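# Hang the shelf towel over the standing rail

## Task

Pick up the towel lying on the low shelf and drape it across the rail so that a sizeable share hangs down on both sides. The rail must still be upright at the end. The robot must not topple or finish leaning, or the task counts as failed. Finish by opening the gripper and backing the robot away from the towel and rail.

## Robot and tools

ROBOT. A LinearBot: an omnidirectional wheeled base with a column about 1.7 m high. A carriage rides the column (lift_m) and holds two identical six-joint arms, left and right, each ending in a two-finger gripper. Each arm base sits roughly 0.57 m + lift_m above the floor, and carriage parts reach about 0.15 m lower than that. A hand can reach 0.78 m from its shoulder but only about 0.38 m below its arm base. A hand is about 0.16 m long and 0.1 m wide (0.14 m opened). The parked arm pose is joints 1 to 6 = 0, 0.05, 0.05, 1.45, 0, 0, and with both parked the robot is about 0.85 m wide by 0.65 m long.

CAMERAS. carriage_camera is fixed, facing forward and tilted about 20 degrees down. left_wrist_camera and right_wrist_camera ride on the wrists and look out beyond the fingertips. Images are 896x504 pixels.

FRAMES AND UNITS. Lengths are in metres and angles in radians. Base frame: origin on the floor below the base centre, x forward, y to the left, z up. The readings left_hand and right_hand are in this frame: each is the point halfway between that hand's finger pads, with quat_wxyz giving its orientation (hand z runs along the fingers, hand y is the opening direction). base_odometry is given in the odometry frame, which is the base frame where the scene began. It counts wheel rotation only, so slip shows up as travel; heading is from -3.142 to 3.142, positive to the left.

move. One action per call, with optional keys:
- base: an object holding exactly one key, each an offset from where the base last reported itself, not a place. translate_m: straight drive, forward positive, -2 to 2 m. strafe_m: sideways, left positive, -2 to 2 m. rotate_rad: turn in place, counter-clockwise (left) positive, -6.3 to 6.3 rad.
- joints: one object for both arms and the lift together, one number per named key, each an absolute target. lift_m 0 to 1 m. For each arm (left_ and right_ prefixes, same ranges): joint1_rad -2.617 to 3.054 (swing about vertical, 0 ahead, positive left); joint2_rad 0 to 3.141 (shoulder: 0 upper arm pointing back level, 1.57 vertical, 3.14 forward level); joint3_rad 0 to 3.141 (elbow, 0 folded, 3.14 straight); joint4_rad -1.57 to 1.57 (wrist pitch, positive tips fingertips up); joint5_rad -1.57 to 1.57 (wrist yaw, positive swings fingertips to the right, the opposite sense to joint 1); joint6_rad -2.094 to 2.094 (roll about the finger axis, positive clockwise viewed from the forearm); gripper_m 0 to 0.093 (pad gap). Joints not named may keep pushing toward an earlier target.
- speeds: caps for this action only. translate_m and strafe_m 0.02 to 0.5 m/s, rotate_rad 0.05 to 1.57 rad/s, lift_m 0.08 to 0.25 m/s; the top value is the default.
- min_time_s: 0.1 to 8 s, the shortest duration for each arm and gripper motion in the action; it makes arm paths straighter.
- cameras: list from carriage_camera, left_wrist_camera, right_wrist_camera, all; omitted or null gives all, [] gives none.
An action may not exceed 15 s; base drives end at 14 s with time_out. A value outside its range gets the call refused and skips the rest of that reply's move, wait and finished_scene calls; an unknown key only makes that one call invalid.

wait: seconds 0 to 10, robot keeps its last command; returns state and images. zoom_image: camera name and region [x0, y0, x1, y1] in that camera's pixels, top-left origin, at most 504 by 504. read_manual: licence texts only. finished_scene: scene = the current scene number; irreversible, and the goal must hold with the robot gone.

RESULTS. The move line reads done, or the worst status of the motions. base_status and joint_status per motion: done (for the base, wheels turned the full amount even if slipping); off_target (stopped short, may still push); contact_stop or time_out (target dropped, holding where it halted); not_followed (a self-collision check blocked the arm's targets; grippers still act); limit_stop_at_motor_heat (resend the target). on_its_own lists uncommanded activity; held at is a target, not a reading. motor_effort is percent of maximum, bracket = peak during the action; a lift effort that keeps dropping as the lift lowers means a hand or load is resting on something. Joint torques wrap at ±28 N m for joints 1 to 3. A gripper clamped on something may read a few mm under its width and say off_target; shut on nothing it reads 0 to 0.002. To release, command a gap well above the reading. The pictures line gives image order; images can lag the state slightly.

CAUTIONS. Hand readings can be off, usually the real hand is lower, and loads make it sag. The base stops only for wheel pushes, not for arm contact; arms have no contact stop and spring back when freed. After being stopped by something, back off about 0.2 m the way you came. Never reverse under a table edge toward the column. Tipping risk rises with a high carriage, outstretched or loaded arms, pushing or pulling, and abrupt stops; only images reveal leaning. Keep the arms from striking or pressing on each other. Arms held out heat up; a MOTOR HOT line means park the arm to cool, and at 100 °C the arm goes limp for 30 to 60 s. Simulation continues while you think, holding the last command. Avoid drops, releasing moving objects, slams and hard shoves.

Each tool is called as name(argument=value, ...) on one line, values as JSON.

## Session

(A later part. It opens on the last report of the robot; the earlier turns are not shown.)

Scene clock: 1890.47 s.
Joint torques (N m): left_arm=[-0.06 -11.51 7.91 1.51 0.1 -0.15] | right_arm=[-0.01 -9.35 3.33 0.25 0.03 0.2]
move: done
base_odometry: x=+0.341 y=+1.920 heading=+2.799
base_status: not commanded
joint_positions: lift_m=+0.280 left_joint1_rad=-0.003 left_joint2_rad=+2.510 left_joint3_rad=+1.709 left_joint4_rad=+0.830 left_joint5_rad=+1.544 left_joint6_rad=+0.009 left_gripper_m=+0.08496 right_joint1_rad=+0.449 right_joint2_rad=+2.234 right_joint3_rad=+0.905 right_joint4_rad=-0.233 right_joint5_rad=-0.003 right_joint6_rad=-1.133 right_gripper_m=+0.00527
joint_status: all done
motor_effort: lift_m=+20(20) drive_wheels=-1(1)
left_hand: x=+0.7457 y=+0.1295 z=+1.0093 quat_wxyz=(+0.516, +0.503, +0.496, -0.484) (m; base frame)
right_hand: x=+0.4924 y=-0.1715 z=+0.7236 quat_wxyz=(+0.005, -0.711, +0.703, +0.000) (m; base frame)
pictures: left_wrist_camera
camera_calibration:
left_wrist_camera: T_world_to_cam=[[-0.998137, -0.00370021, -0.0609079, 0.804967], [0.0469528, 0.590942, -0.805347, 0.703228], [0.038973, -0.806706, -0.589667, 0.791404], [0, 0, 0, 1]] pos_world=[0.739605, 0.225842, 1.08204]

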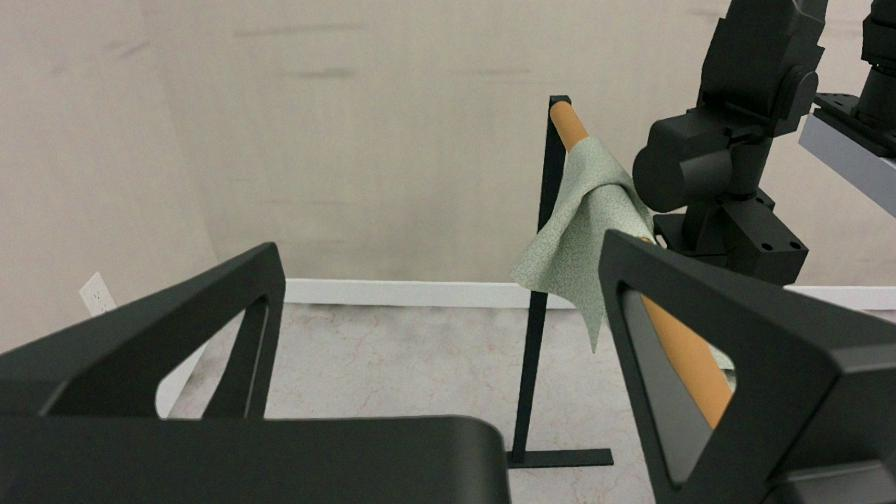

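move(joints={"left_joint1_rad": 0, "left_joint2_rad": 2.057, "left_joint3_rad": 0.727, "left_joint4_rad": 1.33, "left_joint5_rad": 1.55, "left_joint6_rad": 0}, min_time_s=3, cameras=["left_wrist_camera", "carriage_camera"])

zoom_image(camera="carriage_camera", region=[420, 300, 640, 460])

Scene clock: 1913.03 s.
Joint torques (N m): left_arm=[-0.01 -11.34 3.36 1.93 0.13 -0.15] | right_arm=[-0.14 -9.42 3.43 0.25 0.03 0.19]
move: done
base_odometry: x=+0.341 y=+1.920 heading=+2.799
base_status: not commanded
joint_positions: lift_m=+0.280 left_joint1_rad=-0.003 left_joint2_rad=+2.086 left_joint3_rad=+0.734 left_joint4_rad=+1.314 left_joint5_rad=+1.544 left_joint6_rad=+0.009 left_gripper_m=+0.08496 right_joint1_rad=+0.449 right_joint2_rad=+2.234 right_joint3_rad=+0.905 right_joint4_rad=-0.233 right_joint5_rad=-0.003 right_joint6_rad=-1.133 right_gripper_m=+0.00527
joint_status: all done
motor_effort: lift_m=+20(20) drive_wheels=-1(1)
left_hand: x=+0.5608 y=+0.1300 z=+0.9858 quat_wxyz=(+0.499, +0.487, +0.513, -0.501) (m; base frame)
right_hand: x=+0.4924 y=-0.1715 z=+0.7236 quat_wxyz=(+0.005, -0.711, +0.703, +0.000) (m; base frame)
pictures: carriage_camera, left_wrist_camera
camera_calibration:
carriage_camera: T_world_to_cam=[[-0.00559344, -0.999683, -0.0245389, 0.0353693], [-0.377647, 0.0248338, -0.925616, 1.25042], [0.925933, 0.00408966, -0.377667, 0.344887], [0, 0, 0, 1]] pos_world=[0.153073, 0.00289509, 1.28853]
left_wrist_camera: T_world_to_cam=[[-0.999978, -0.00331344, 0.00581119, 0.554204], [-0.00664587, 0.591093, -0.806576, 0.723873], [-0.00076242, -0.806596, -0.591102, 0.808854], [0, 0, 0, 1]] pos_world=[0.559619, 0.226378, 1.05875]

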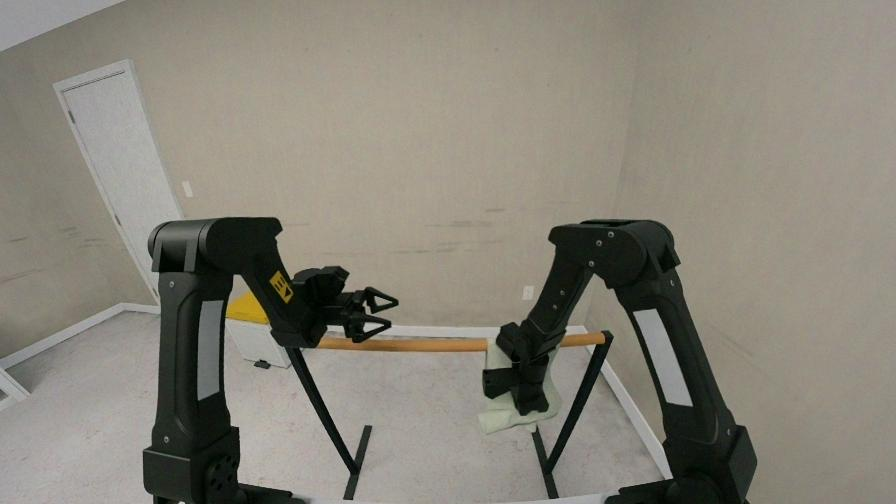

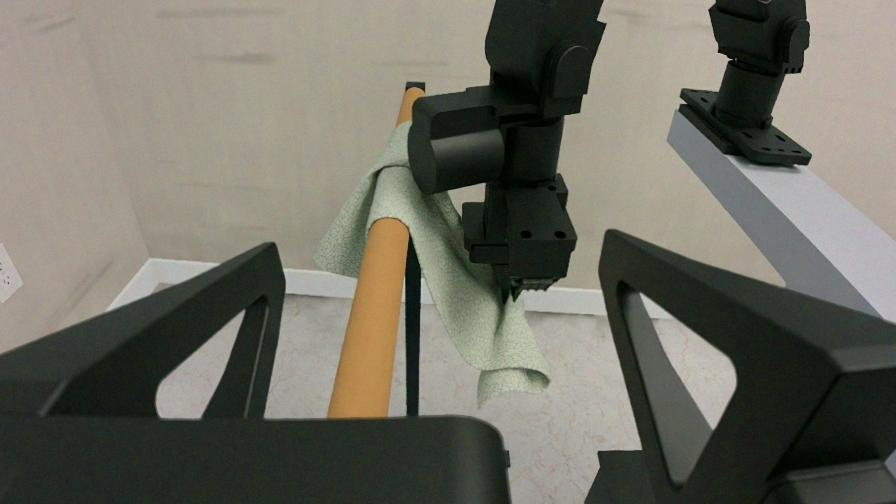

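Scaled by 2.291 from the camera's 896x504 image, which has a finer 1280x720 frame.

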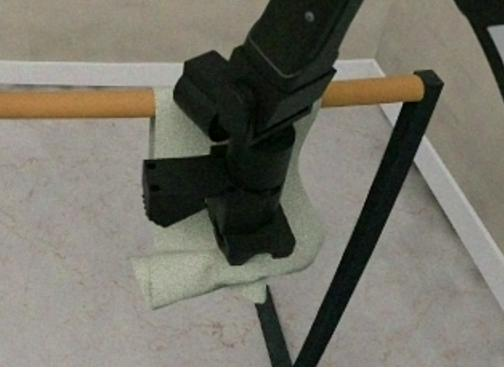

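move(joints={"lift_m": 0.308}, speeds={"lift_m": 0.08}, cameras=["left_wrist_camera"])

zoom_image(camera="left_wrist_camera", region=[250, 60, 620, 420])

Scene clock: 1942.90 s.
Joint torques (N m): left_arm=[-0.01 -10.43 3.67 1.86 0.12 -0.17] | right_arm=[-0.05 -9.57 3.51 0.23 0.04 0.2]
move: done
base_odometry: x=+0.341 y=+1.920 heading=+2.799
base_status: not commanded
joint_positions: lift_m=+0.308 left_joint1_rad=-0.003 left_joint2_rad=+2.077 left_joint3_rad=+0.731 left_joint4_rad=+1.321 left_joint5_rad=+1.544 left_joint6_rad=+0.009 left_gripper_m=+0.08496 right_joint1_rad=+0.449 right_joint2_rad=+2.235 right_joint3_rad=+0.905 right_joint4_rad=-0.234 right_joint5_rad=-0.003 right_joint6_rad=-1.133 right_gripper_m=+0.00527
joint_status: all done
motor_effort: lift_m=+24(30) drive_wheels=-1(2)
left_hand: x=+0.5601 y=+0.1301 z=+1.0160 quat_wxyz=(+0.502, +0.490, +0.510, -0.498) (m; base frame)
right_hand: x=+0.4920 y=-0.1717 z=+0.7508 quat_wxyz=(+0.004, -0.711, +0.703, +0.000) (m; base frame)
pictures: left_wrist_camera
camera_calibration:
left_wrist_camera: T_world_to_cam=[[-0.999969, -0.00331346, -0.00715862, 0.566503], [0.00381592, 0.591062, -0.806617, 0.742449], [0.00690389, -0.806619, -0.591031, 0.82237], [0, 0, 0, 1]] pos_world=[0.557974, 0.226383, 1.08897]

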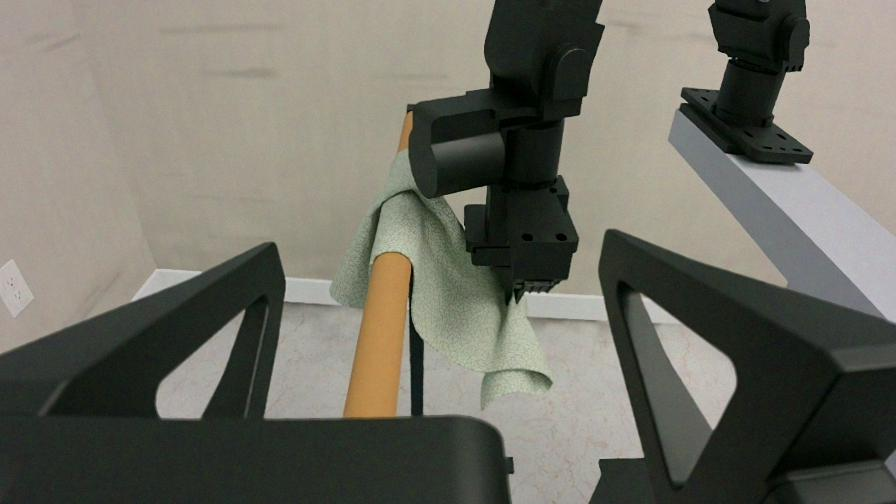

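Scaled by 1.362 from the camera's 896x504 image, which has a finer 1280x720 frame.

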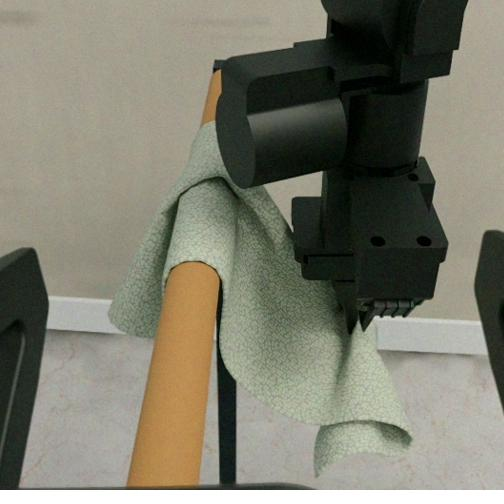

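move(joints={"lift_m": 0.54}, speeds={"lift_m": 0.1}, cameras=[])

move(base={"translate_m": 0.13}, speeds={"translate_m": 0.05}, cameras=["left_wrist_camera", "carriage_camera"])

Scene clock: 1955.10 s.
Joint torques (N m): left_arm=[-0.09 -10.1 3.81 1.82 0.15 -0.15] | right_arm=[-0.13 -9.42 3.38 0.26 0.03 0.2]
move: done
base_odometry: x=+0.341 y=+1.920 heading=+2.799
base_status: not commanded
joint_positions: lift_m=+0.540 left_joint1_rad=-0.003 left_joint2_rad=+2.074 left_joint3_rad=+0.730 left_joint4_rad=+1.325 left_joint5_rad=+1.544 left_joint6_rad=+0.009 left_gripper_m=+0.08496 right_joint1_rad=+0.449 right_joint2_rad=+2.236 right_joint3_rad=+0.905 right_joint4_rad=-0.234 right_joint5_rad=-0.003 right_joint6_rad=-1.133 right_gripper_m=+0.00527
joint_status: all done
motor_effort: lift_m=+24(30) drive_wheels=-1(2)
left_hand: x=+0.5598 y=+0.1301 z=+1.2488 quat_wxyz=(+0.503, +0.491, +0.509, -0.497) (m; base frame)
right_hand: x=+0.4918 y=-0.1718 z=+0.9826 quat_wxyz=(+0.004, -0.711, +0.703, +0.000) (m; base frame)
pictures: none
No camera images: "cameras" was empty.

Scene clock: 1958.17 s.
Joint torques (N m): left_arm=[-0.05 -10.21 3.7 1.84 0.15 -0.15] | right_arm=[0.12 -9.39 3.4 0.21 0.01 0.21]
move: done
base_odometry: x=+0.218 y=+1.964 heading=+2.799
base_status: done
joint_positions: lift_m=+0.540 left_joint1_rad=-0.003 left_joint2_rad=+2.074 left_joint3_rad=+0.730 left_joint4_rad=+1.325 left_joint5_rad=+1.544 left_joint6_rad=+0.009 left_gripper_m=+0.08496 right_joint1_rad=+0.449 right_joint2_rad=+2.236 right_joint3_rad=+0.905 right_joint4_rad=-0.234 right_joint5_rad=-0.003 right_joint6_rad=-1.133 right_gripper_m=+0.00527
joint_status: not commanded
motor_effort: lift_m=+25(25) drive_wheels=-6(9)
left_hand: x=+0.5598 y=+0.1301 z=+1.2488 quat_wxyz=(+0.503, +0.491, +0.509, -0.497) (m; base frame)
right_hand: x=+0.4918 y=-0.1718 z=+0.9826 quat_wxyz=(+0.004, -0.711, +0.703, +0.000) (m; base frame)
pictures: carriage_camera, left_wrist_camera
camera_calibration:
carriage_camera: T_world_to_cam=[[-0.00559344, -0.999683, -0.0245389, 0.0417352], [-0.377647, 0.0248338, -0.925616, 1.49054], [0.925933, 0.00408966, -0.377667, 0.442861], [0, 0, 0, 1]] pos_world=[0.153073, 0.00289509, 1.54795]
left_wrist_camera: T_world_to_cam=[[-0.999926, -0.00331359, -0.011736, 0.57351], [0.00750833, 0.591051, -0.806599, 0.928142], [0.00960934, -0.806627, -0.590982, 0.95839], [0, 0, 0, 1]] pos_world=[0.557289, 0.226385, 1.32176]

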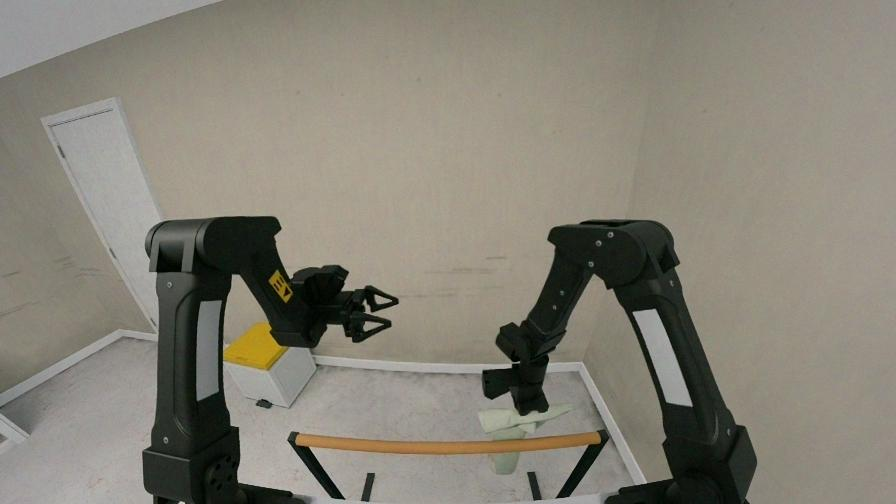

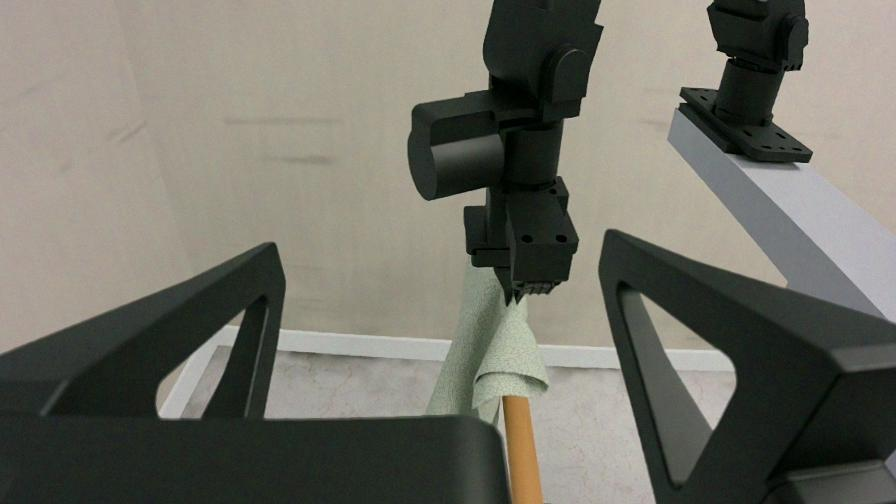

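move(joints={"lift_m": 0.505}, speeds={"lift_m": 0.08}, cameras=[])

move(base={"translate_m": -0.13}, speeds={"translate_m": 0.04}, cameras=[])

move(joints={"lift_m": 0.31}, speeds={"lift_m": 0.08}, cameras=["left_wrist_camera", "carriage_camera"])

zoom_image(camera="left_wrist_camera", region=[250, 60, 620, 420])

Scene clock: 1966.70 s.
Joint torques (N m): left_arm=[-0.09 -9.99 3.79 1.79 0.13 -0.17] | right_arm=[-0.06 -9.5 3.33 0.26 0.03 0.2]
move: done
base_odometry: x=+0.218 y=+1.964 heading=+2.799
base_status: not commanded
joint_positions: lift_m=+0.505 left_joint1_rad=-0.003 left_joint2_rad=+2.072 left_joint3_rad=+0.729 left_joint4_rad=+1.327 left_joint5_rad=+1.544 left_joint6_rad=+0.009 left_gripper_m=+0.08496 right_joint1_rad=+0.449 right_joint2_rad=+2.236 right_joint3_rad=+0.906 right_joint4_rad=-0.234 right_joint5_rad=-0.003 right_joint6_rad=-1.133 right_gripper_m=+0.00527
joint_status: all done
motor_effort: lift_m=+20(21) drive_wheels=+6(7)
left_hand: x=+0.5596 y=+0.1301 z=+1.2150 quat_wxyz=(+0.504, +0.492, +0.508, -0.496) (m; base frame)
right_hand: x=+0.4919 y=-0.1717 z=+0.9481 quat_wxyz=(+0.004, -0.711, +0.703, +0.000) (m; base frame)
pictures: none
No camera images: "cameras" was empty.

Scene clock: 1970.50 s.
Joint torques (N m): left_arm=[-0.03 -9.91 3.82 1.8 0.11 -0.17] | right_arm=[-0.18 -9.52 3.33 0.28 0.03 0.2]
move: done
base_odometry: x=+0.341 y=+1.921 heading=+2.799
base_status: done
joint_positions: lift_m=+0.505 left_joint1_rad=-0.003 left_joint2_rad=+2.072 left_joint3_rad=+0.729 left_joint4_rad=+1.327 left_joint5_rad=+1.544 left_joint6_rad=+0.009 left_gripper_m=+0.08496 right_joint1_rad=+0.449 right_joint2_rad=+2.236 right_joint3_rad=+0.906 right_joint4_rad=-0.234 right_joint5_rad=-0.003 right_joint6_rad=-1.133 right_gripper_m=+0.00527
joint_status: not commanded
motor_effort: lift_m=+20(20) drive_wheels=+2(12)
left_hand: x=+0.5596 y=+0.1301 z=+1.2150 quat_wxyz=(+0.504, +0.492, +0.508, -0.496) (m; base frame)
right_hand: x=+0.4919 y=-0.1718 z=+0.9481 quat_wxyz=(+0.003, -0.711, +0.703, +0.000) (m; base frame)
pictures: none
No camera images: "cameras" was empty.

Scene clock: 1973.30 s.
Joint torques (N m): left_arm=[-0.03 -9.88 3.92 1.79 0.12 -0.16] | right_arm=[-0.13 -9.48 3.34 0.24 0.07 0.19]
move: done
base_odometry: x=+0.341 y=+1.921 heading=+2.799
base_status: not commanded
joint_positions: lift_m=+0.310 left_joint1_rad=-0.003 left_joint2_rad=+2.071 left_joint3_rad=+0.729 left_joint4_rad=+1.329 left_joint5_rad=+1.544 left_joint6_rad=+0.009 left_gripper_m=+0.08496 right_joint1_rad=+0.449 right_joint2_rad=+2.236 right_joint3_rad=+0.906 right_joint4_rad=-0.233 right_joint5_rad=-0.003 right_joint6_rad=-1.133 right_gripper_m=+0.00527
joint_status: all done
motor_effort: lift_m=+20(20) drive_wheels=+2(2)
left_hand: x=+0.5596 y=+0.1301 z=+1.0206 quat_wxyz=(+0.505, +0.493, +0.507, -0.495) (m; base frame)
right_hand: x=+0.4921 y=-0.1717 z=+0.7531 quat_wxyz=(+0.004, -0.711, +0.703, +0.000) (m; base frame)
pictures: carriage_camera, left_wrist_camera
camera_calibration:
carriage_camera: T_world_to_cam=[[-0.00559344, -0.999683, -0.0245389, 0.0361053], [-0.377647, 0.0248338, -0.925616, 1.27818], [0.925933, 0.00408966, -0.377667, 0.356213], [0, 0, 0, 1]] pos_world=[0.153073, 0.00289509, 1.31852]
left_wrist_camera: T_world_to_cam=[[-0.999829, -0.00331388, -0.0182202, 0.577211], [0.012739, 0.591036, -0.806545, 0.741112], [0.0134416, -0.806639, -0.590892, 0.821307], [0, 0, 0, 1]] pos_world=[0.556631, 0.226387, 1.09356]

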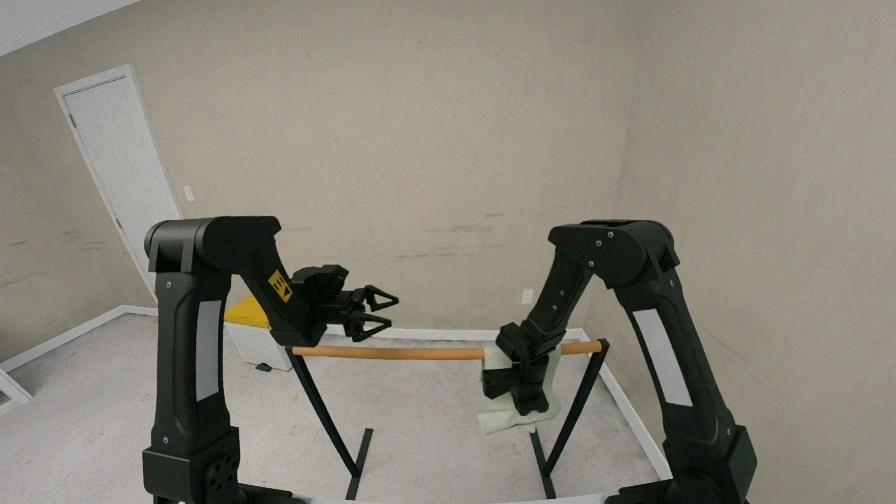

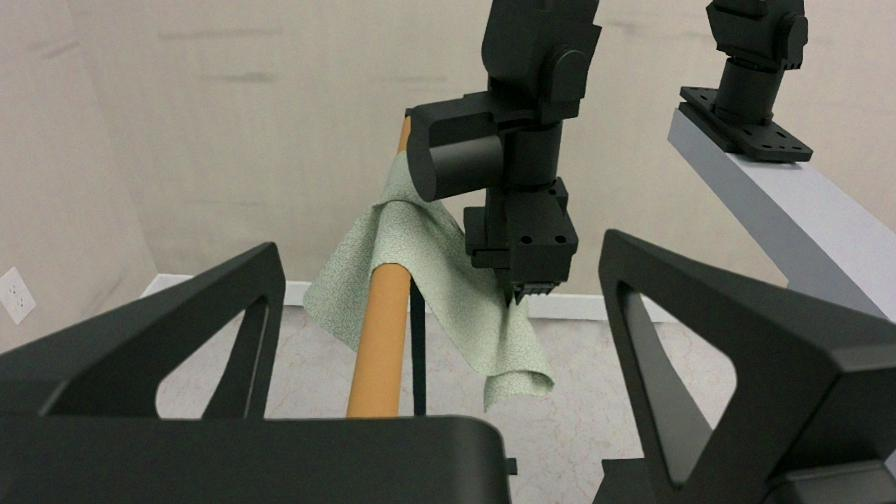

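Scaled by 1.362 from the camera's 896x504 image, which has a finer 1280x720 frame.

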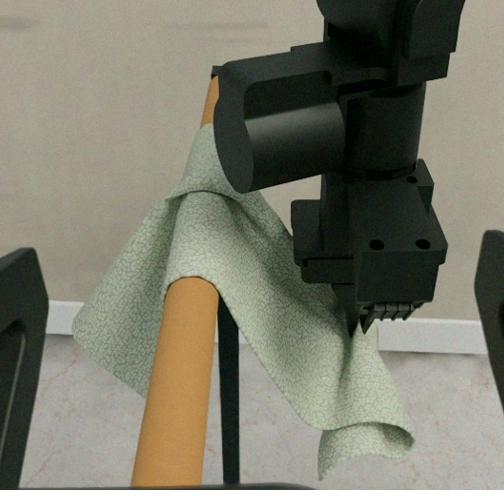

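move(joints={"left_joint1_rad": 0, "left_joint2_rad": 2.536, "left_joint3_rad": 1.73, "left_joint4_rad": 0.806, "left_joint5_rad": 1.55, "left_joint6_rad": 0}, min_time_s=3, cameras=["left_wrist_camera"])

zoom_image(camera="left_wrist_camera", region=[430, 60, 830, 420])

Scene clock: 1983.17 s.
Joint torques (N m): left_arm=[0.02 -11.49 7.87 1.47 0.1 -0.18] | right_arm=[-0.09 -9.55 3.38 0.24 0.02 0.19]
move: done
base_odometry: x=+0.341 y=+1.921 heading=+2.799
base_status: not commanded
joint_positions: lift_m=+0.310 left_joint1_rad=-0.003 left_joint2_rad=+2.510 left_joint3_rad=+1.709 left_joint4_rad=+0.830 left_joint5_rad=+1.545 left_joint6_rad=+0.009 left_gripper_m=+0.08496 right_joint1_rad=+0.449 right_joint2_rad=+2.236 right_joint3_rad=+0.906 right_joint4_rad=-0.233 right_joint5_rad=-0.003 right_joint6_rad=-1.133 right_gripper_m=+0.00527
joint_status: all done
motor_effort: lift_m=+20(20) drive_wheels=-1(2)
left_hand: x=+0.7455 y=+0.1295 z=+1.0393 quat_wxyz=(+0.515, +0.504, +0.496, -0.485) (m; base frame)
right_hand: x=+0.4921 y=-0.1717 z=+0.7531 quat_wxyz=(+0.004, -0.711, +0.703, +0.000) (m; base frame)
pictures: left_wrist_camera
camera_calibration:
left_wrist_camera: T_world_to_cam=[[-0.99814, -0.00255634, -0.0609081, 0.806452], [0.0476289, 0.590915, -0.805327, 0.726866], [0.0380502, -0.80673, -0.589694, 0.809808], [0, 0, 0, 1]] pos_world=[0.739519, 0.225842, 1.11202]

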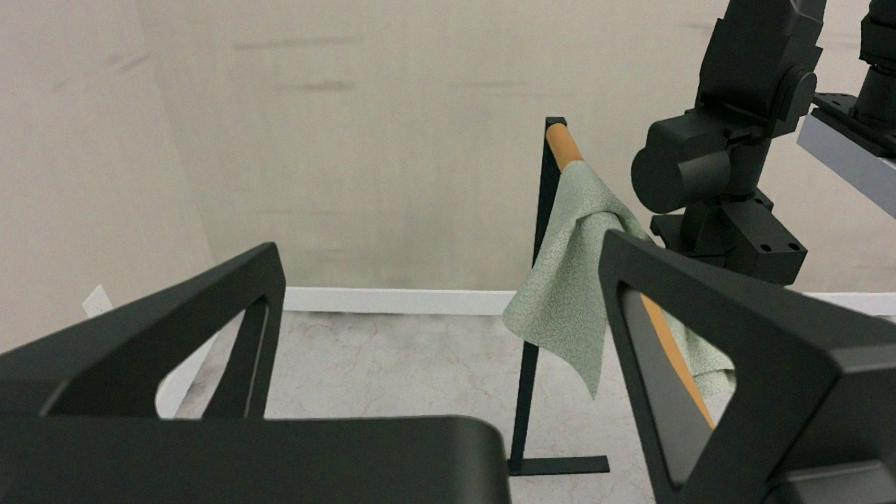

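Scaled by 1.260 from the camera's 896x504 image, which has a finer 1280x720 frame.

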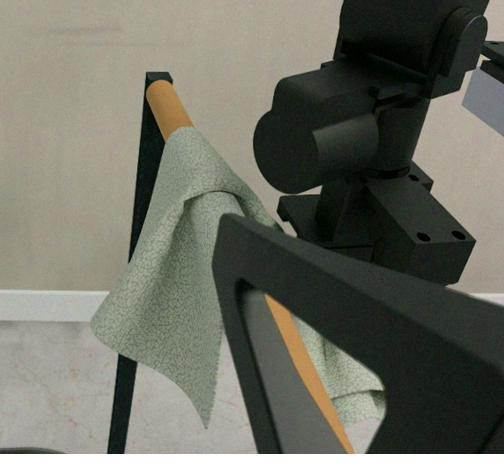

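move(joints={"right_gripper_m": 0.04}, min_time_s=4, cameras=["left_wrist_camera", "carriage_camera"])

Scene clock: 1995.47 s.
Joint torques (N m): left_arm=[-0.03 -11.51 7.86 1.49 0.1 -0.17] | right_arm=[-0.1 -9.55 3.3 0.25 0.02 0.19]
move: done
base_odometry: x=+0.341 y=+1.921 heading=+2.799
base_status: not commanded
joint_positions: lift_m=+0.310 left_joint1_rad=-0.003 left_joint2_rad=+2.510 left_joint3_rad=+1.709 left_joint4_rad=+0.828 left_joint5_rad=+1.545 left_joint6_rad=+0.009 left_gripper_m=+0.08496 right_joint1_rad=+0.449 right_joint2_rad=+2.236 right_joint3_rad=+0.906 right_joint4_rad=-0.233 right_joint5_rad=-0.003 right_joint6_rad=-1.133 right_gripper_m=+0.03989
joint_status: all done
motor_effort: lift_m=+20(20) drive_wheels=-1(1)
left_hand: x=+0.7455 y=+0.1295 z=+1.0392 quat_wxyz=(+0.515, +0.503, +0.497, -0.485) (m; base frame)
right_hand: x=+0.4921 y=-0.1717 z=+0.7531 quat_wxyz=(+0.004, -0.711, +0.703, +0.000) (m; base frame)
pictures: carriage_camera, left_wrist_camera
camera_calibration:
carriage_camera: T_world_to_cam=[[-0.00559344, -0.999683, -0.0245389, 0.0361053], [-0.377647, 0.0248338, -0.925616, 1.27818], [0.925933, 0.00408966, -0.377667, 0.356213], [0, 0, 0, 1]] pos_world=[0.153073, 0.00289509, 1.31852]
left_wrist_camera: T_world_to_cam=[[-0.998254, -0.002556, -0.0590042, 0.804554], [0.0460928, 0.59092, -0.805413, 0.727979], [0.0369254, -0.806726, -0.58977, 0.810637], [0, 0, 0, 1]] pos_world=[0.739662, 0.225841, 1.11189]

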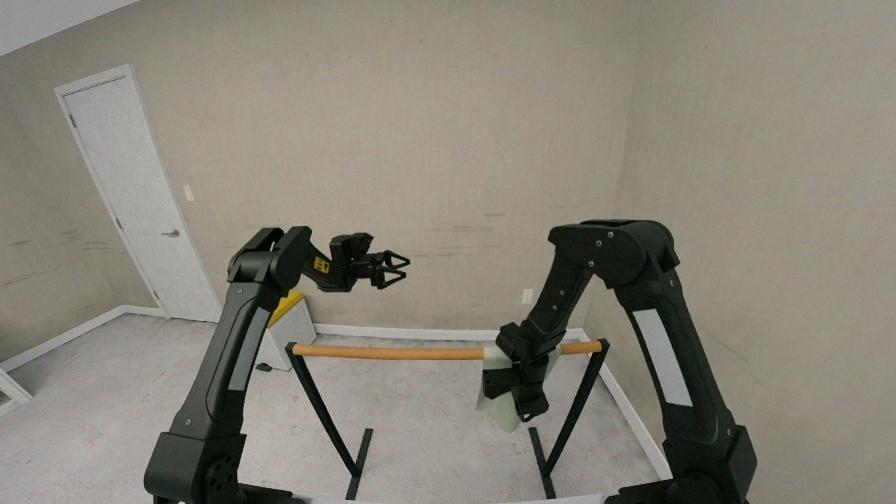

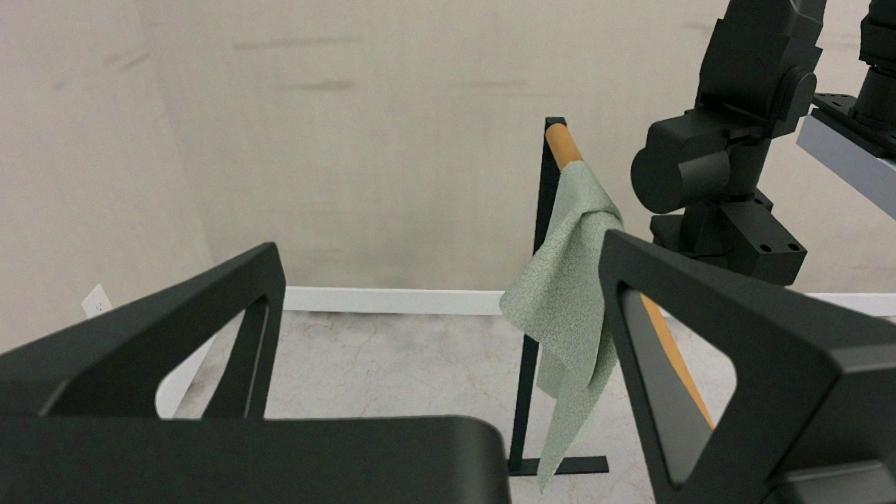

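wait(seconds=1, cameras=["left_wrist_camera", "right_wrist_camera"])

Scene clock: 1998.73 s.
Joint torques (N m): left_arm=[-0.06 -11.49 7.94 1.51 0.11 -0.17] | right_arm=[-0.05 -9.57 3.34 0.24 0.03 0.2]
base_odometry: x=+0.341 y=+1.921 heading=+2.799
base_status: not commanded
joint_positions: lift_m=+0.310 left_joint1_rad=-0.003 left_joint2_rad=+2.510 left_joint3_rad=+1.709 left_joint4_rad=+0.828 left_joint5_rad=+1.545 left_joint6_rad=+0.009 left_gripper_m=+0.08496 right_joint1_rad=+0.449 right_joint2_rad=+2.236 right_joint3_rad=+0.906 right_joint4_rad=-0.233 right_joint5_rad=-0.003 right_joint6_rad=-1.133 right_gripper_m=+0.03989
joint_status: all done
motor_effort: lift_m=+20(20) drive_wheels=-1(1)
left_hand: x=+0.7455 y=+0.1295 z=+1.0392 quat_wxyz=(+0.515, +0.503, +0.497, -0.485) (m; base frame)
right_hand: x=+0.4921 y=-0.1717 z=+0.7531 quat_wxyz=(+0.004, -0.711, +0.703, +0.000) (m; base frame)
wait: 1.00 s; at rest from the start
pictures: left_wrist_camera, right_wrist_camera
camera_calibration:
left_wrist_camera: T_world_to_cam=[[-0.998254, -0.002556, -0.0590042, 0.804554], [0.0460928, 0.59092, -0.805413, 0.727979], [0.0369254, -0.806726, -0.58977, 0.810637], [0, 0, 0, 1]] pos_world=[0.739662, 0.225841, 1.11189]
right_wrist_camera: T_world_to_cam=[[0.998493, -0.0111811, -0.0537195, -0.443482], [0.0214339, -0.821757, 0.569434, -0.568513], [-0.0505113, -0.569728, -0.82028, 0.671443], [0, 0, 0, 1]] pos_world=[0.488915, -0.0895987, 0.850678]

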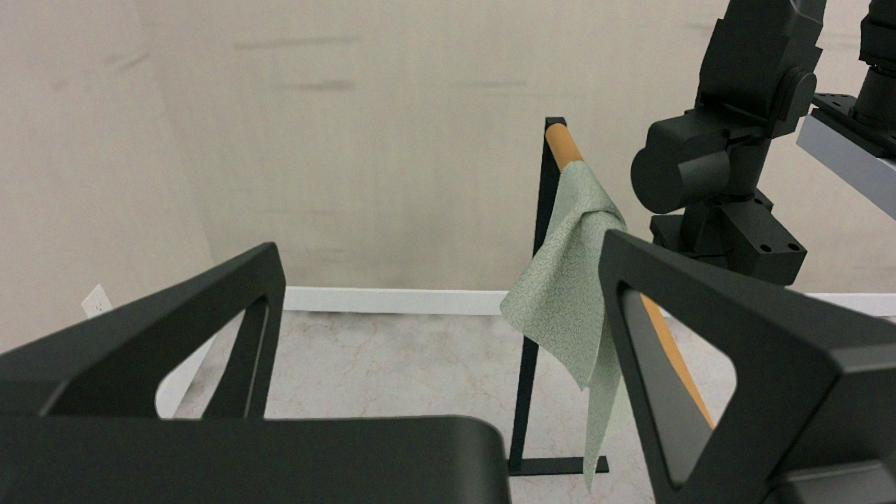

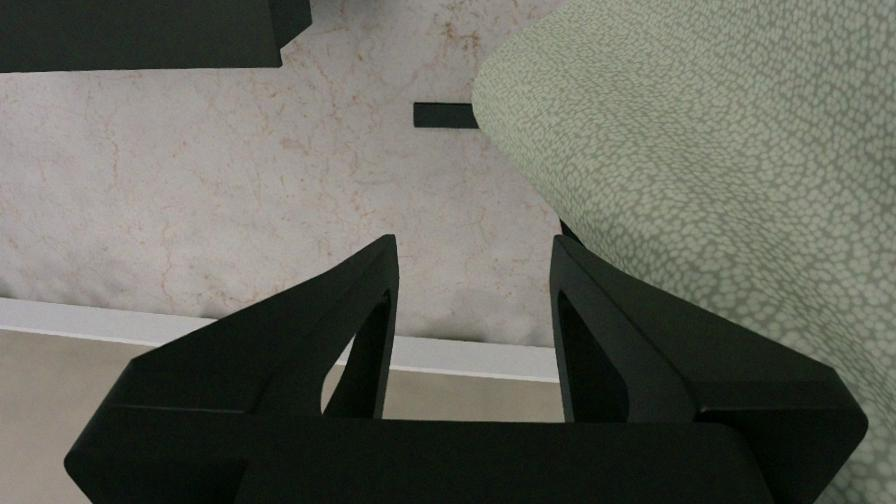

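wait(seconds=3, cameras=["left_wrist_camera"])

zoom_image(camera="left_wrist_camera", region=[430, 80, 830, 500])

Scene clock: 2006.07 s.
Joint torques (N m): left_arm=[-0.03 -11.54 7.88 1.51 0.1 -0.17] | right_arm=[-0.16 -9.55 3.34 0.25 0.02 0.21]
base_odometry: x=+0.341 y=+1.921 heading=+2.799
base_status: not commanded
joint_positions: lift_m=+0.310 left_joint1_rad=-0.003 left_joint2_rad=+2.510 left_joint3_rad=+1.709 left_joint4_rad=+0.828 left_joint5_rad=+1.545 left_joint6_rad=+0.009 left_gripper_m=+0.08496 right_joint1_rad=+0.449 right_joint2_rad=+2.236 right_joint3_rad=+0.906 right_joint4_rad=-0.233 right_joint5_rad=-0.003 right_joint6_rad=-1.133 right_gripper_m=+0.03989
joint_status: all done
motor_effort: lift_m=+20(20) drive_wheels=-1(1)
left_hand: x=+0.7455 y=+0.1295 z=+1.0392 quat_wxyz=(+0.515, +0.503, +0.497, -0.485) (m; base frame)
right_hand: x=+0.4921 y=-0.1717 z=+0.7531 quat_wxyz=(+0.004, -0.711, +0.703, +0.000) (m; base frame)
wait: 3.00 s; at rest from the start
pictures: left_wrist_camera
camera_calibration:
left_wrist_camera: T_world_to_cam=[[-0.998254, -0.002556, -0.0590042, 0.804554], [0.0460928, 0.59092, -0.805413, 0.727979], [0.0369254, -0.806726, -0.58977, 0.810637], [0, 0, 0, 1]] pos_world=[0.739662, 0.225841, 1.11189]

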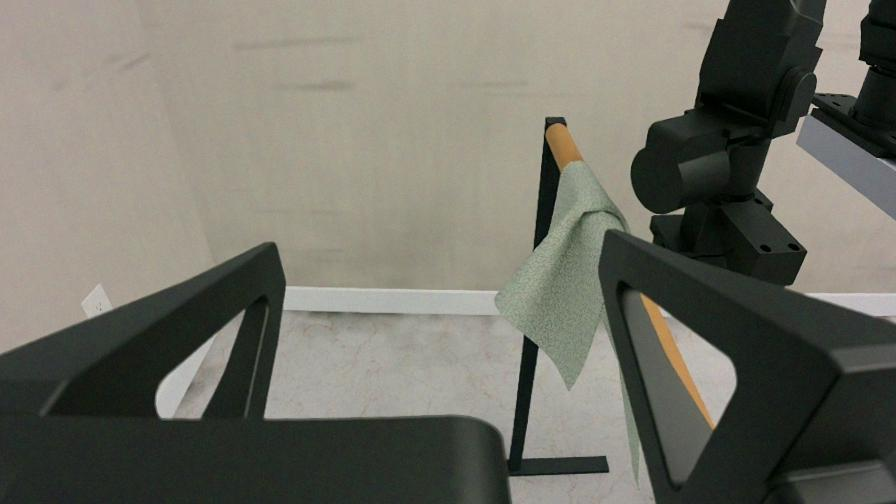

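Scaled by 1.200 from the camera's 896x504 image, which has a finer 1280x720 frame.

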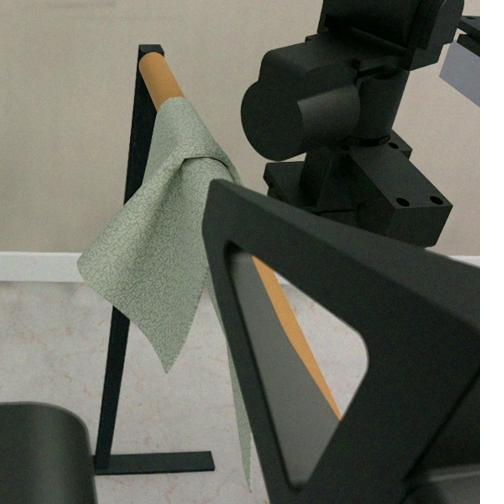

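move(cameras=["left_wrist_camera", "carriage_camera"])

Scene clock: 2019.97 s.
Joint torques (N m): left_arm=[-0.03 -11.56 7.92 1.49 0.11 -0.18] | right_arm=[-0.13 -9.47 3.34 0.25 0.04 0.18]
base_odometry: x=+0.341 y=+1.921 heading=+2.799
base_status: not commanded
joint_positions: lift_m=+0.310 left_joint1_rad=-0.003 left_joint2_rad=+2.510 left_joint3_rad=+1.709 left_joint4_rad=+0.828 left_joint5_rad=+1.545 left_joint6_rad=+0.009 left_gripper_m=+0.08496 right_joint1_rad=+0.449 right_joint2_rad=+2.236 right_joint3_rad=+0.906 right_joint4_rad=-0.233 right_joint5_rad=-0.003 right_joint6_rad=-1.133 right_gripper_m=+0.03989
joint_status: all done
motor_effort: lift_m=+20(20) drive_wheels=-1(1)
left_hand: x=+0.7455 y=+0.1295 z=+1.0392 quat_wxyz=(+0.515, +0.503, +0.497, -0.485) (m; base frame)
right_hand: x=+0.4921 y=-0.1717 z=+0.7531 quat_wxyz=(+0.004, -0.711, +0.703, +0.000) (m; base frame)
pictures: carriage_camera, left_wrist_camera
camera_calibration:
carriage_camera: T_world_to_cam=[[-0.00559344, -0.999683, -0.0245389, 0.0361053], [-0.377647, 0.0248338, -0.925616, 1.27818], [0.925933, 0.00408966, -0.377667, 0.356213], [0, 0, 0, 1]] pos_world=[0.153073, 0.00289509, 1.31852]
left_wrist_camera: T_world_to_cam=[[-0.998254, -0.002556, -0.0590042, 0.804554], [0.0460928, 0.59092, -0.805413, 0.727979], [0.0369254, -0.806726, -0.58977, 0.810637], [0, 0, 0, 1]] pos_world=[0.739662, 0.225841, 1.11189]

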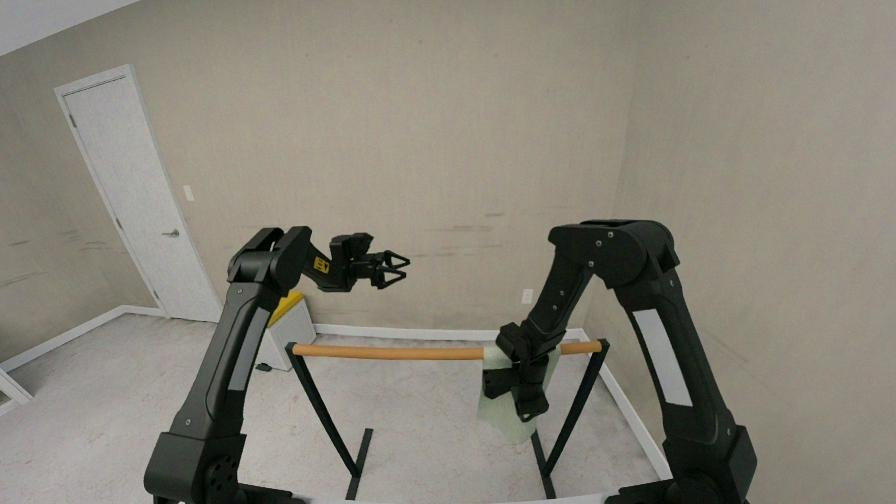

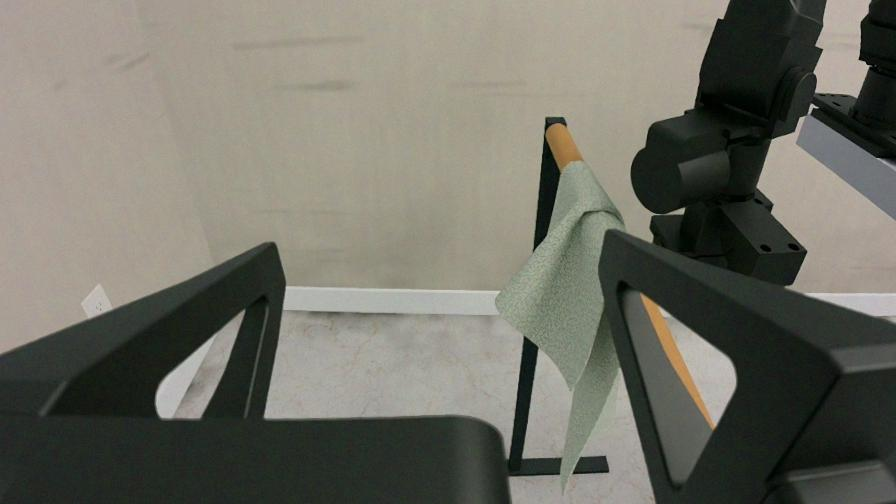

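move(base={"translate_m": -0.12}, speeds={"translate_m": 0.03}, cameras=["left_wrist_camera", "carriage_camera"])

zoom_image(camera="carriage_camera", region=[440, 320, 660, 504])

Scene clock: 2028.50 s.
Joint torques (N m): left_arm=[-0.12 -11.81 7.82 1.58 0.1 -0.18] | right_arm=[-0.16 -9.57 3.28 0.21 0.02 0.2]
move: done
base_odometry: x=+0.454 y=+1.881 heading=+2.798
base_status: done
joint_positions: lift_m=+0.310 left_joint1_rad=-0.003 left_joint2_rad=+2.513 left_joint3_rad=+1.710 left_joint4_rad=+0.824 left_joint5_rad=+1.545 left_joint6_rad=+0.009 left_gripper_m=+0.08496 right_joint1_rad=+0.449 right_joint2_rad=+2.236 right_joint3_rad=+0.906 right_joint4_rad=-0.233 right_joint5_rad=-0.003 right_joint6_rad=-1.133 right_gripper_m=+0.03989
joint_status: not commanded
motor_effort: lift_m=+20(20) drive_wheels=+2(10)
left_hand: x=+0.7457 y=+0.1295 z=+1.0372 quat_wxyz=(+0.513, +0.502, +0.498, -0.487) (m; base frame)
right_hand: x=+0.4921 y=-0.1716 z=+0.7531 quat_wxyz=(+0.004, -0.711, +0.703, +0.000) (m; base frame)
pictures: carriage_camera, left_wrist_camera
camera_calibration:
carriage_camera: T_world_to_cam=[[-0.00559344, -0.999683, -0.0245389, 0.0361053], [-0.377647, 0.0248338, -0.925616, 1.27818], [0.925933, 0.00408966, -0.377667, 0.356213], [0, 0, 0, 1]] pos_world=[0.153073, 0.00289509, 1.31852]
left_wrist_camera: T_world_to_cam=[[-0.998616, -0.00255493, -0.0525293, 0.798187], [0.0408687, 0.590935, -0.805683, 0.730555], [0.0330999, -0.806715, -0.590013, 0.812568], [0, 0, 0, 1]] pos_world=[0.74033, 0.225839, 1.10995]

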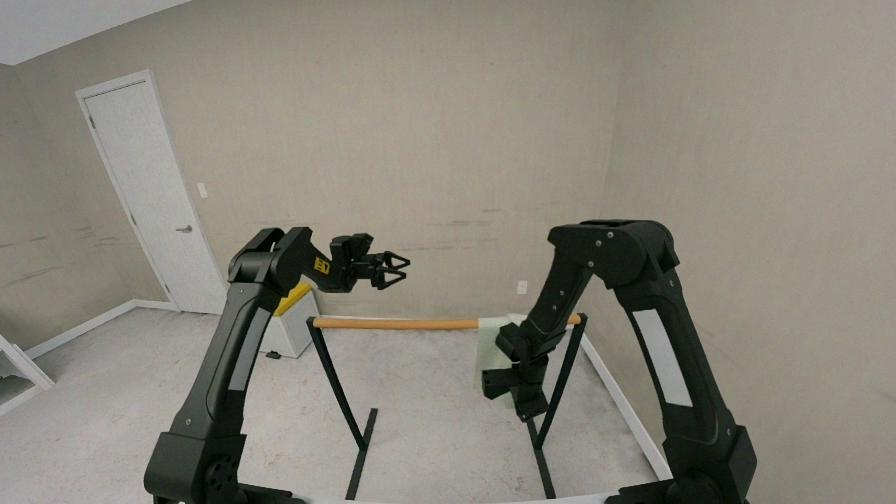

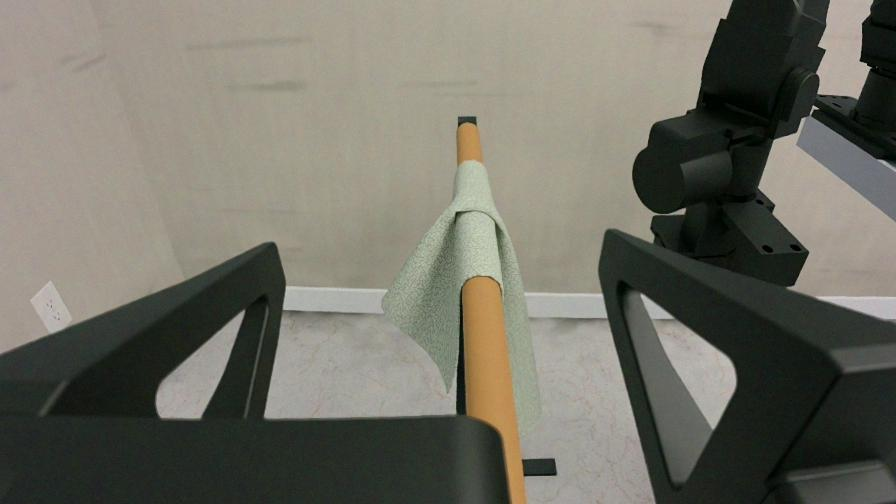

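Scaled by 2.291 from the camera's 896x504 image, which has a finer 1280x720 frame.

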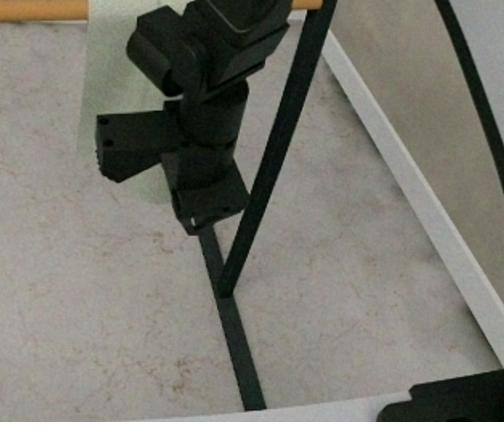

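move(base={"translate_m": -0.3}, speeds={"translate_m": 0.1}, cameras=["left_wrist_camera"])

move(joints={"left_joint1_rad": 0, "left_joint2_rad": 0.05, "left_joint3_rad": 0.05, "left_joint4_rad": 1.45, "left_joint5_rad": 0, "left_joint6_rad": 0, "right_joint1_rad": 0, "right_joint2_rad": 0.05, "right_joint3_rad": 0.05, "right_joint4_rad": 1.45, "right_joint5_rad": 0, "right_joint6_rad": 0}, min_time_s=4, base={"translate_m": -0.2}, speeds={"translate_m": 0.1}, cameras=["carriage_camera"])

zoom_image(camera="carriage_camera", region=[280, 240, 640, 500])

Scene clock: 2036.17 s.
Joint torques (N m): left_arm=[-0.05 -11.86 7.77 1.56 0.09 -0.18] | right_arm=[-0.01 -9.47 3.25 0.22 0.04 0.19]
move: done
base_odometry: x=+0.737 y=+1.780 heading=+2.798
base_status: done
joint_positions: lift_m=+0.310 left_joint1_rad=-0.003 left_joint2_rad=+2.513 left_joint3_rad=+1.710 left_joint4_rad=+0.824 left_joint5_rad=+1.545 left_joint6_rad=+0.009 left_gripper_m=+0.08496 right_joint1_rad=+0.449 right_joint2_rad=+2.236 right_joint3_rad=+0.906 right_joint4_rad=-0.233 right_joint5_rad=-0.003 right_joint6_rad=-1.133 right_gripper_m=+0.03989
joint_status: not commanded
motor_effort: lift_m=+20(20) drive_wheels=-2(11)
left_hand: x=+0.7457 y=+0.1295 z=+1.0371 quat_wxyz=(+0.513, +0.501, +0.498, -0.487) (m; base frame)
right_hand: x=+0.4921 y=-0.1717 z=+0.7531 quat_wxyz=(+0.004, -0.711, +0.703, +0.000) (m; base frame)
pictures: left_wrist_camera
camera_calibration:
left_wrist_camera: T_world_to_cam=[[-0.998657, -0.00217352, -0.0517674, 0.797311], [0.0404794, 0.590928, -0.805708, 0.730826], [0.032342, -0.806721, -0.590046, 0.813133], [0, 0, 0, 1]] pos_world=[0.740358, 0.225839, 1.10989]

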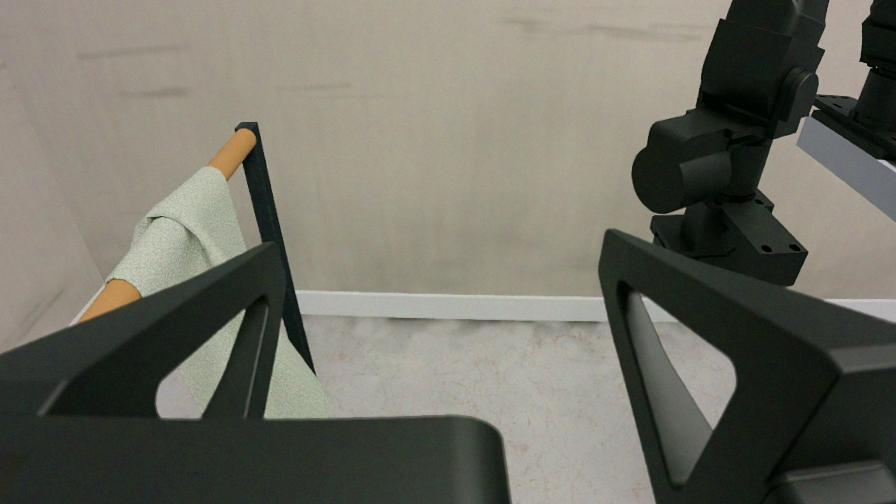

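Scene clock: 2040.47 s.
Joint torques (N m): left_arm=[-0.12 2.77 4.81 0.14 -0.09 -0.18] | right_arm=[-0.96 2.74 4.9 0.02 0.11 0.22]
move: done
base_odometry: x=+0.925 y=+1.713 heading=+2.798
base_status: done
joint_positions: lift_m=+0.310 left_joint1_rad=-0.003 left_joint2_rad=+0.061 left_joint3_rad=+0.059 left_joint4_rad=+1.431 left_joint5_rad=+0.014 left_joint6_rad=+0.008 left_gripper_m=+0.08497 right_joint1_rad=+0.007 right_joint2_rad=+0.062 right_joint3_rad=+0.061 right_joint4_rad=+1.433 right_joint5_rad=-0.003 right_joint6_rad=-0.014 right_gripper_m=+0.03990
joint_status: all done
motor_effort: lift_m=+20(20) drive_wheels=-1(11)
left_hand: x=+0.2572 y=+0.3004 z=+1.3340 quat_wxyz=(+0.997, +0.007, +0.071, +0.002) (m; base frame)
right_hand: x=+0.2564 y=-0.3022 z=+1.3345 quat_wxyz=(+0.998, -0.002, +0.069, -0.004) (m; base frame)
pictures: carriage_camera
camera_calibration:
carriage_camera: T_world_to_cam=[[-0.00559344, -0.999683, -0.0245389, 0.0361052], [-0.377647, 0.0248338, -0.925616, 1.27817], [0.925933, 0.00408966, -0.377667, 0.356213], [0, 0, 0, 1]] pos_world=[0.153073, 0.00289509, 1.31852]

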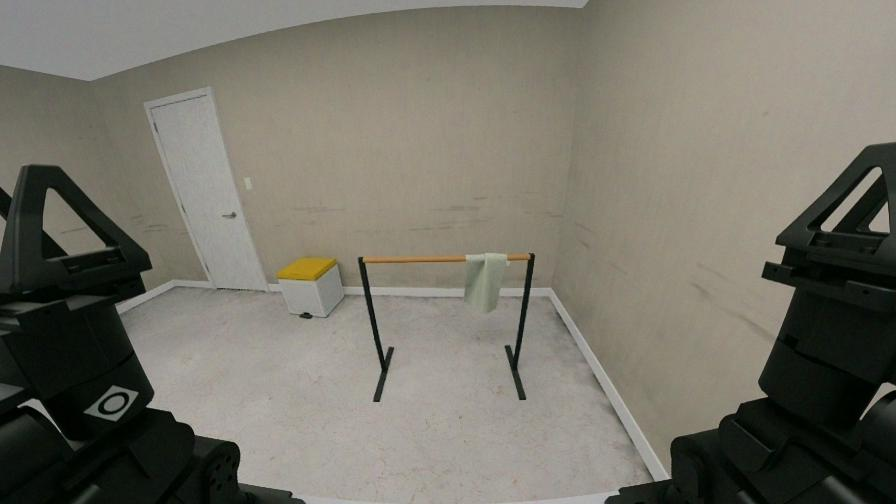

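Scaled by 1.400 from the camera's 896x504 image, which has a finer 1280x720 frame.

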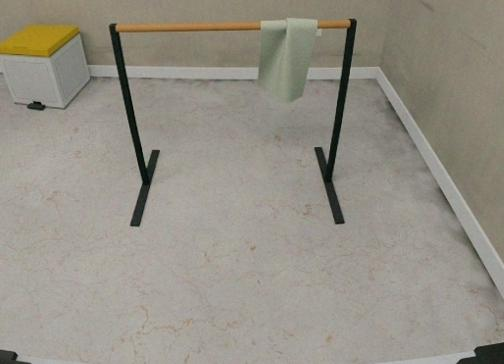

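finished_scene(scene=1)

The scene is finished: the task was done.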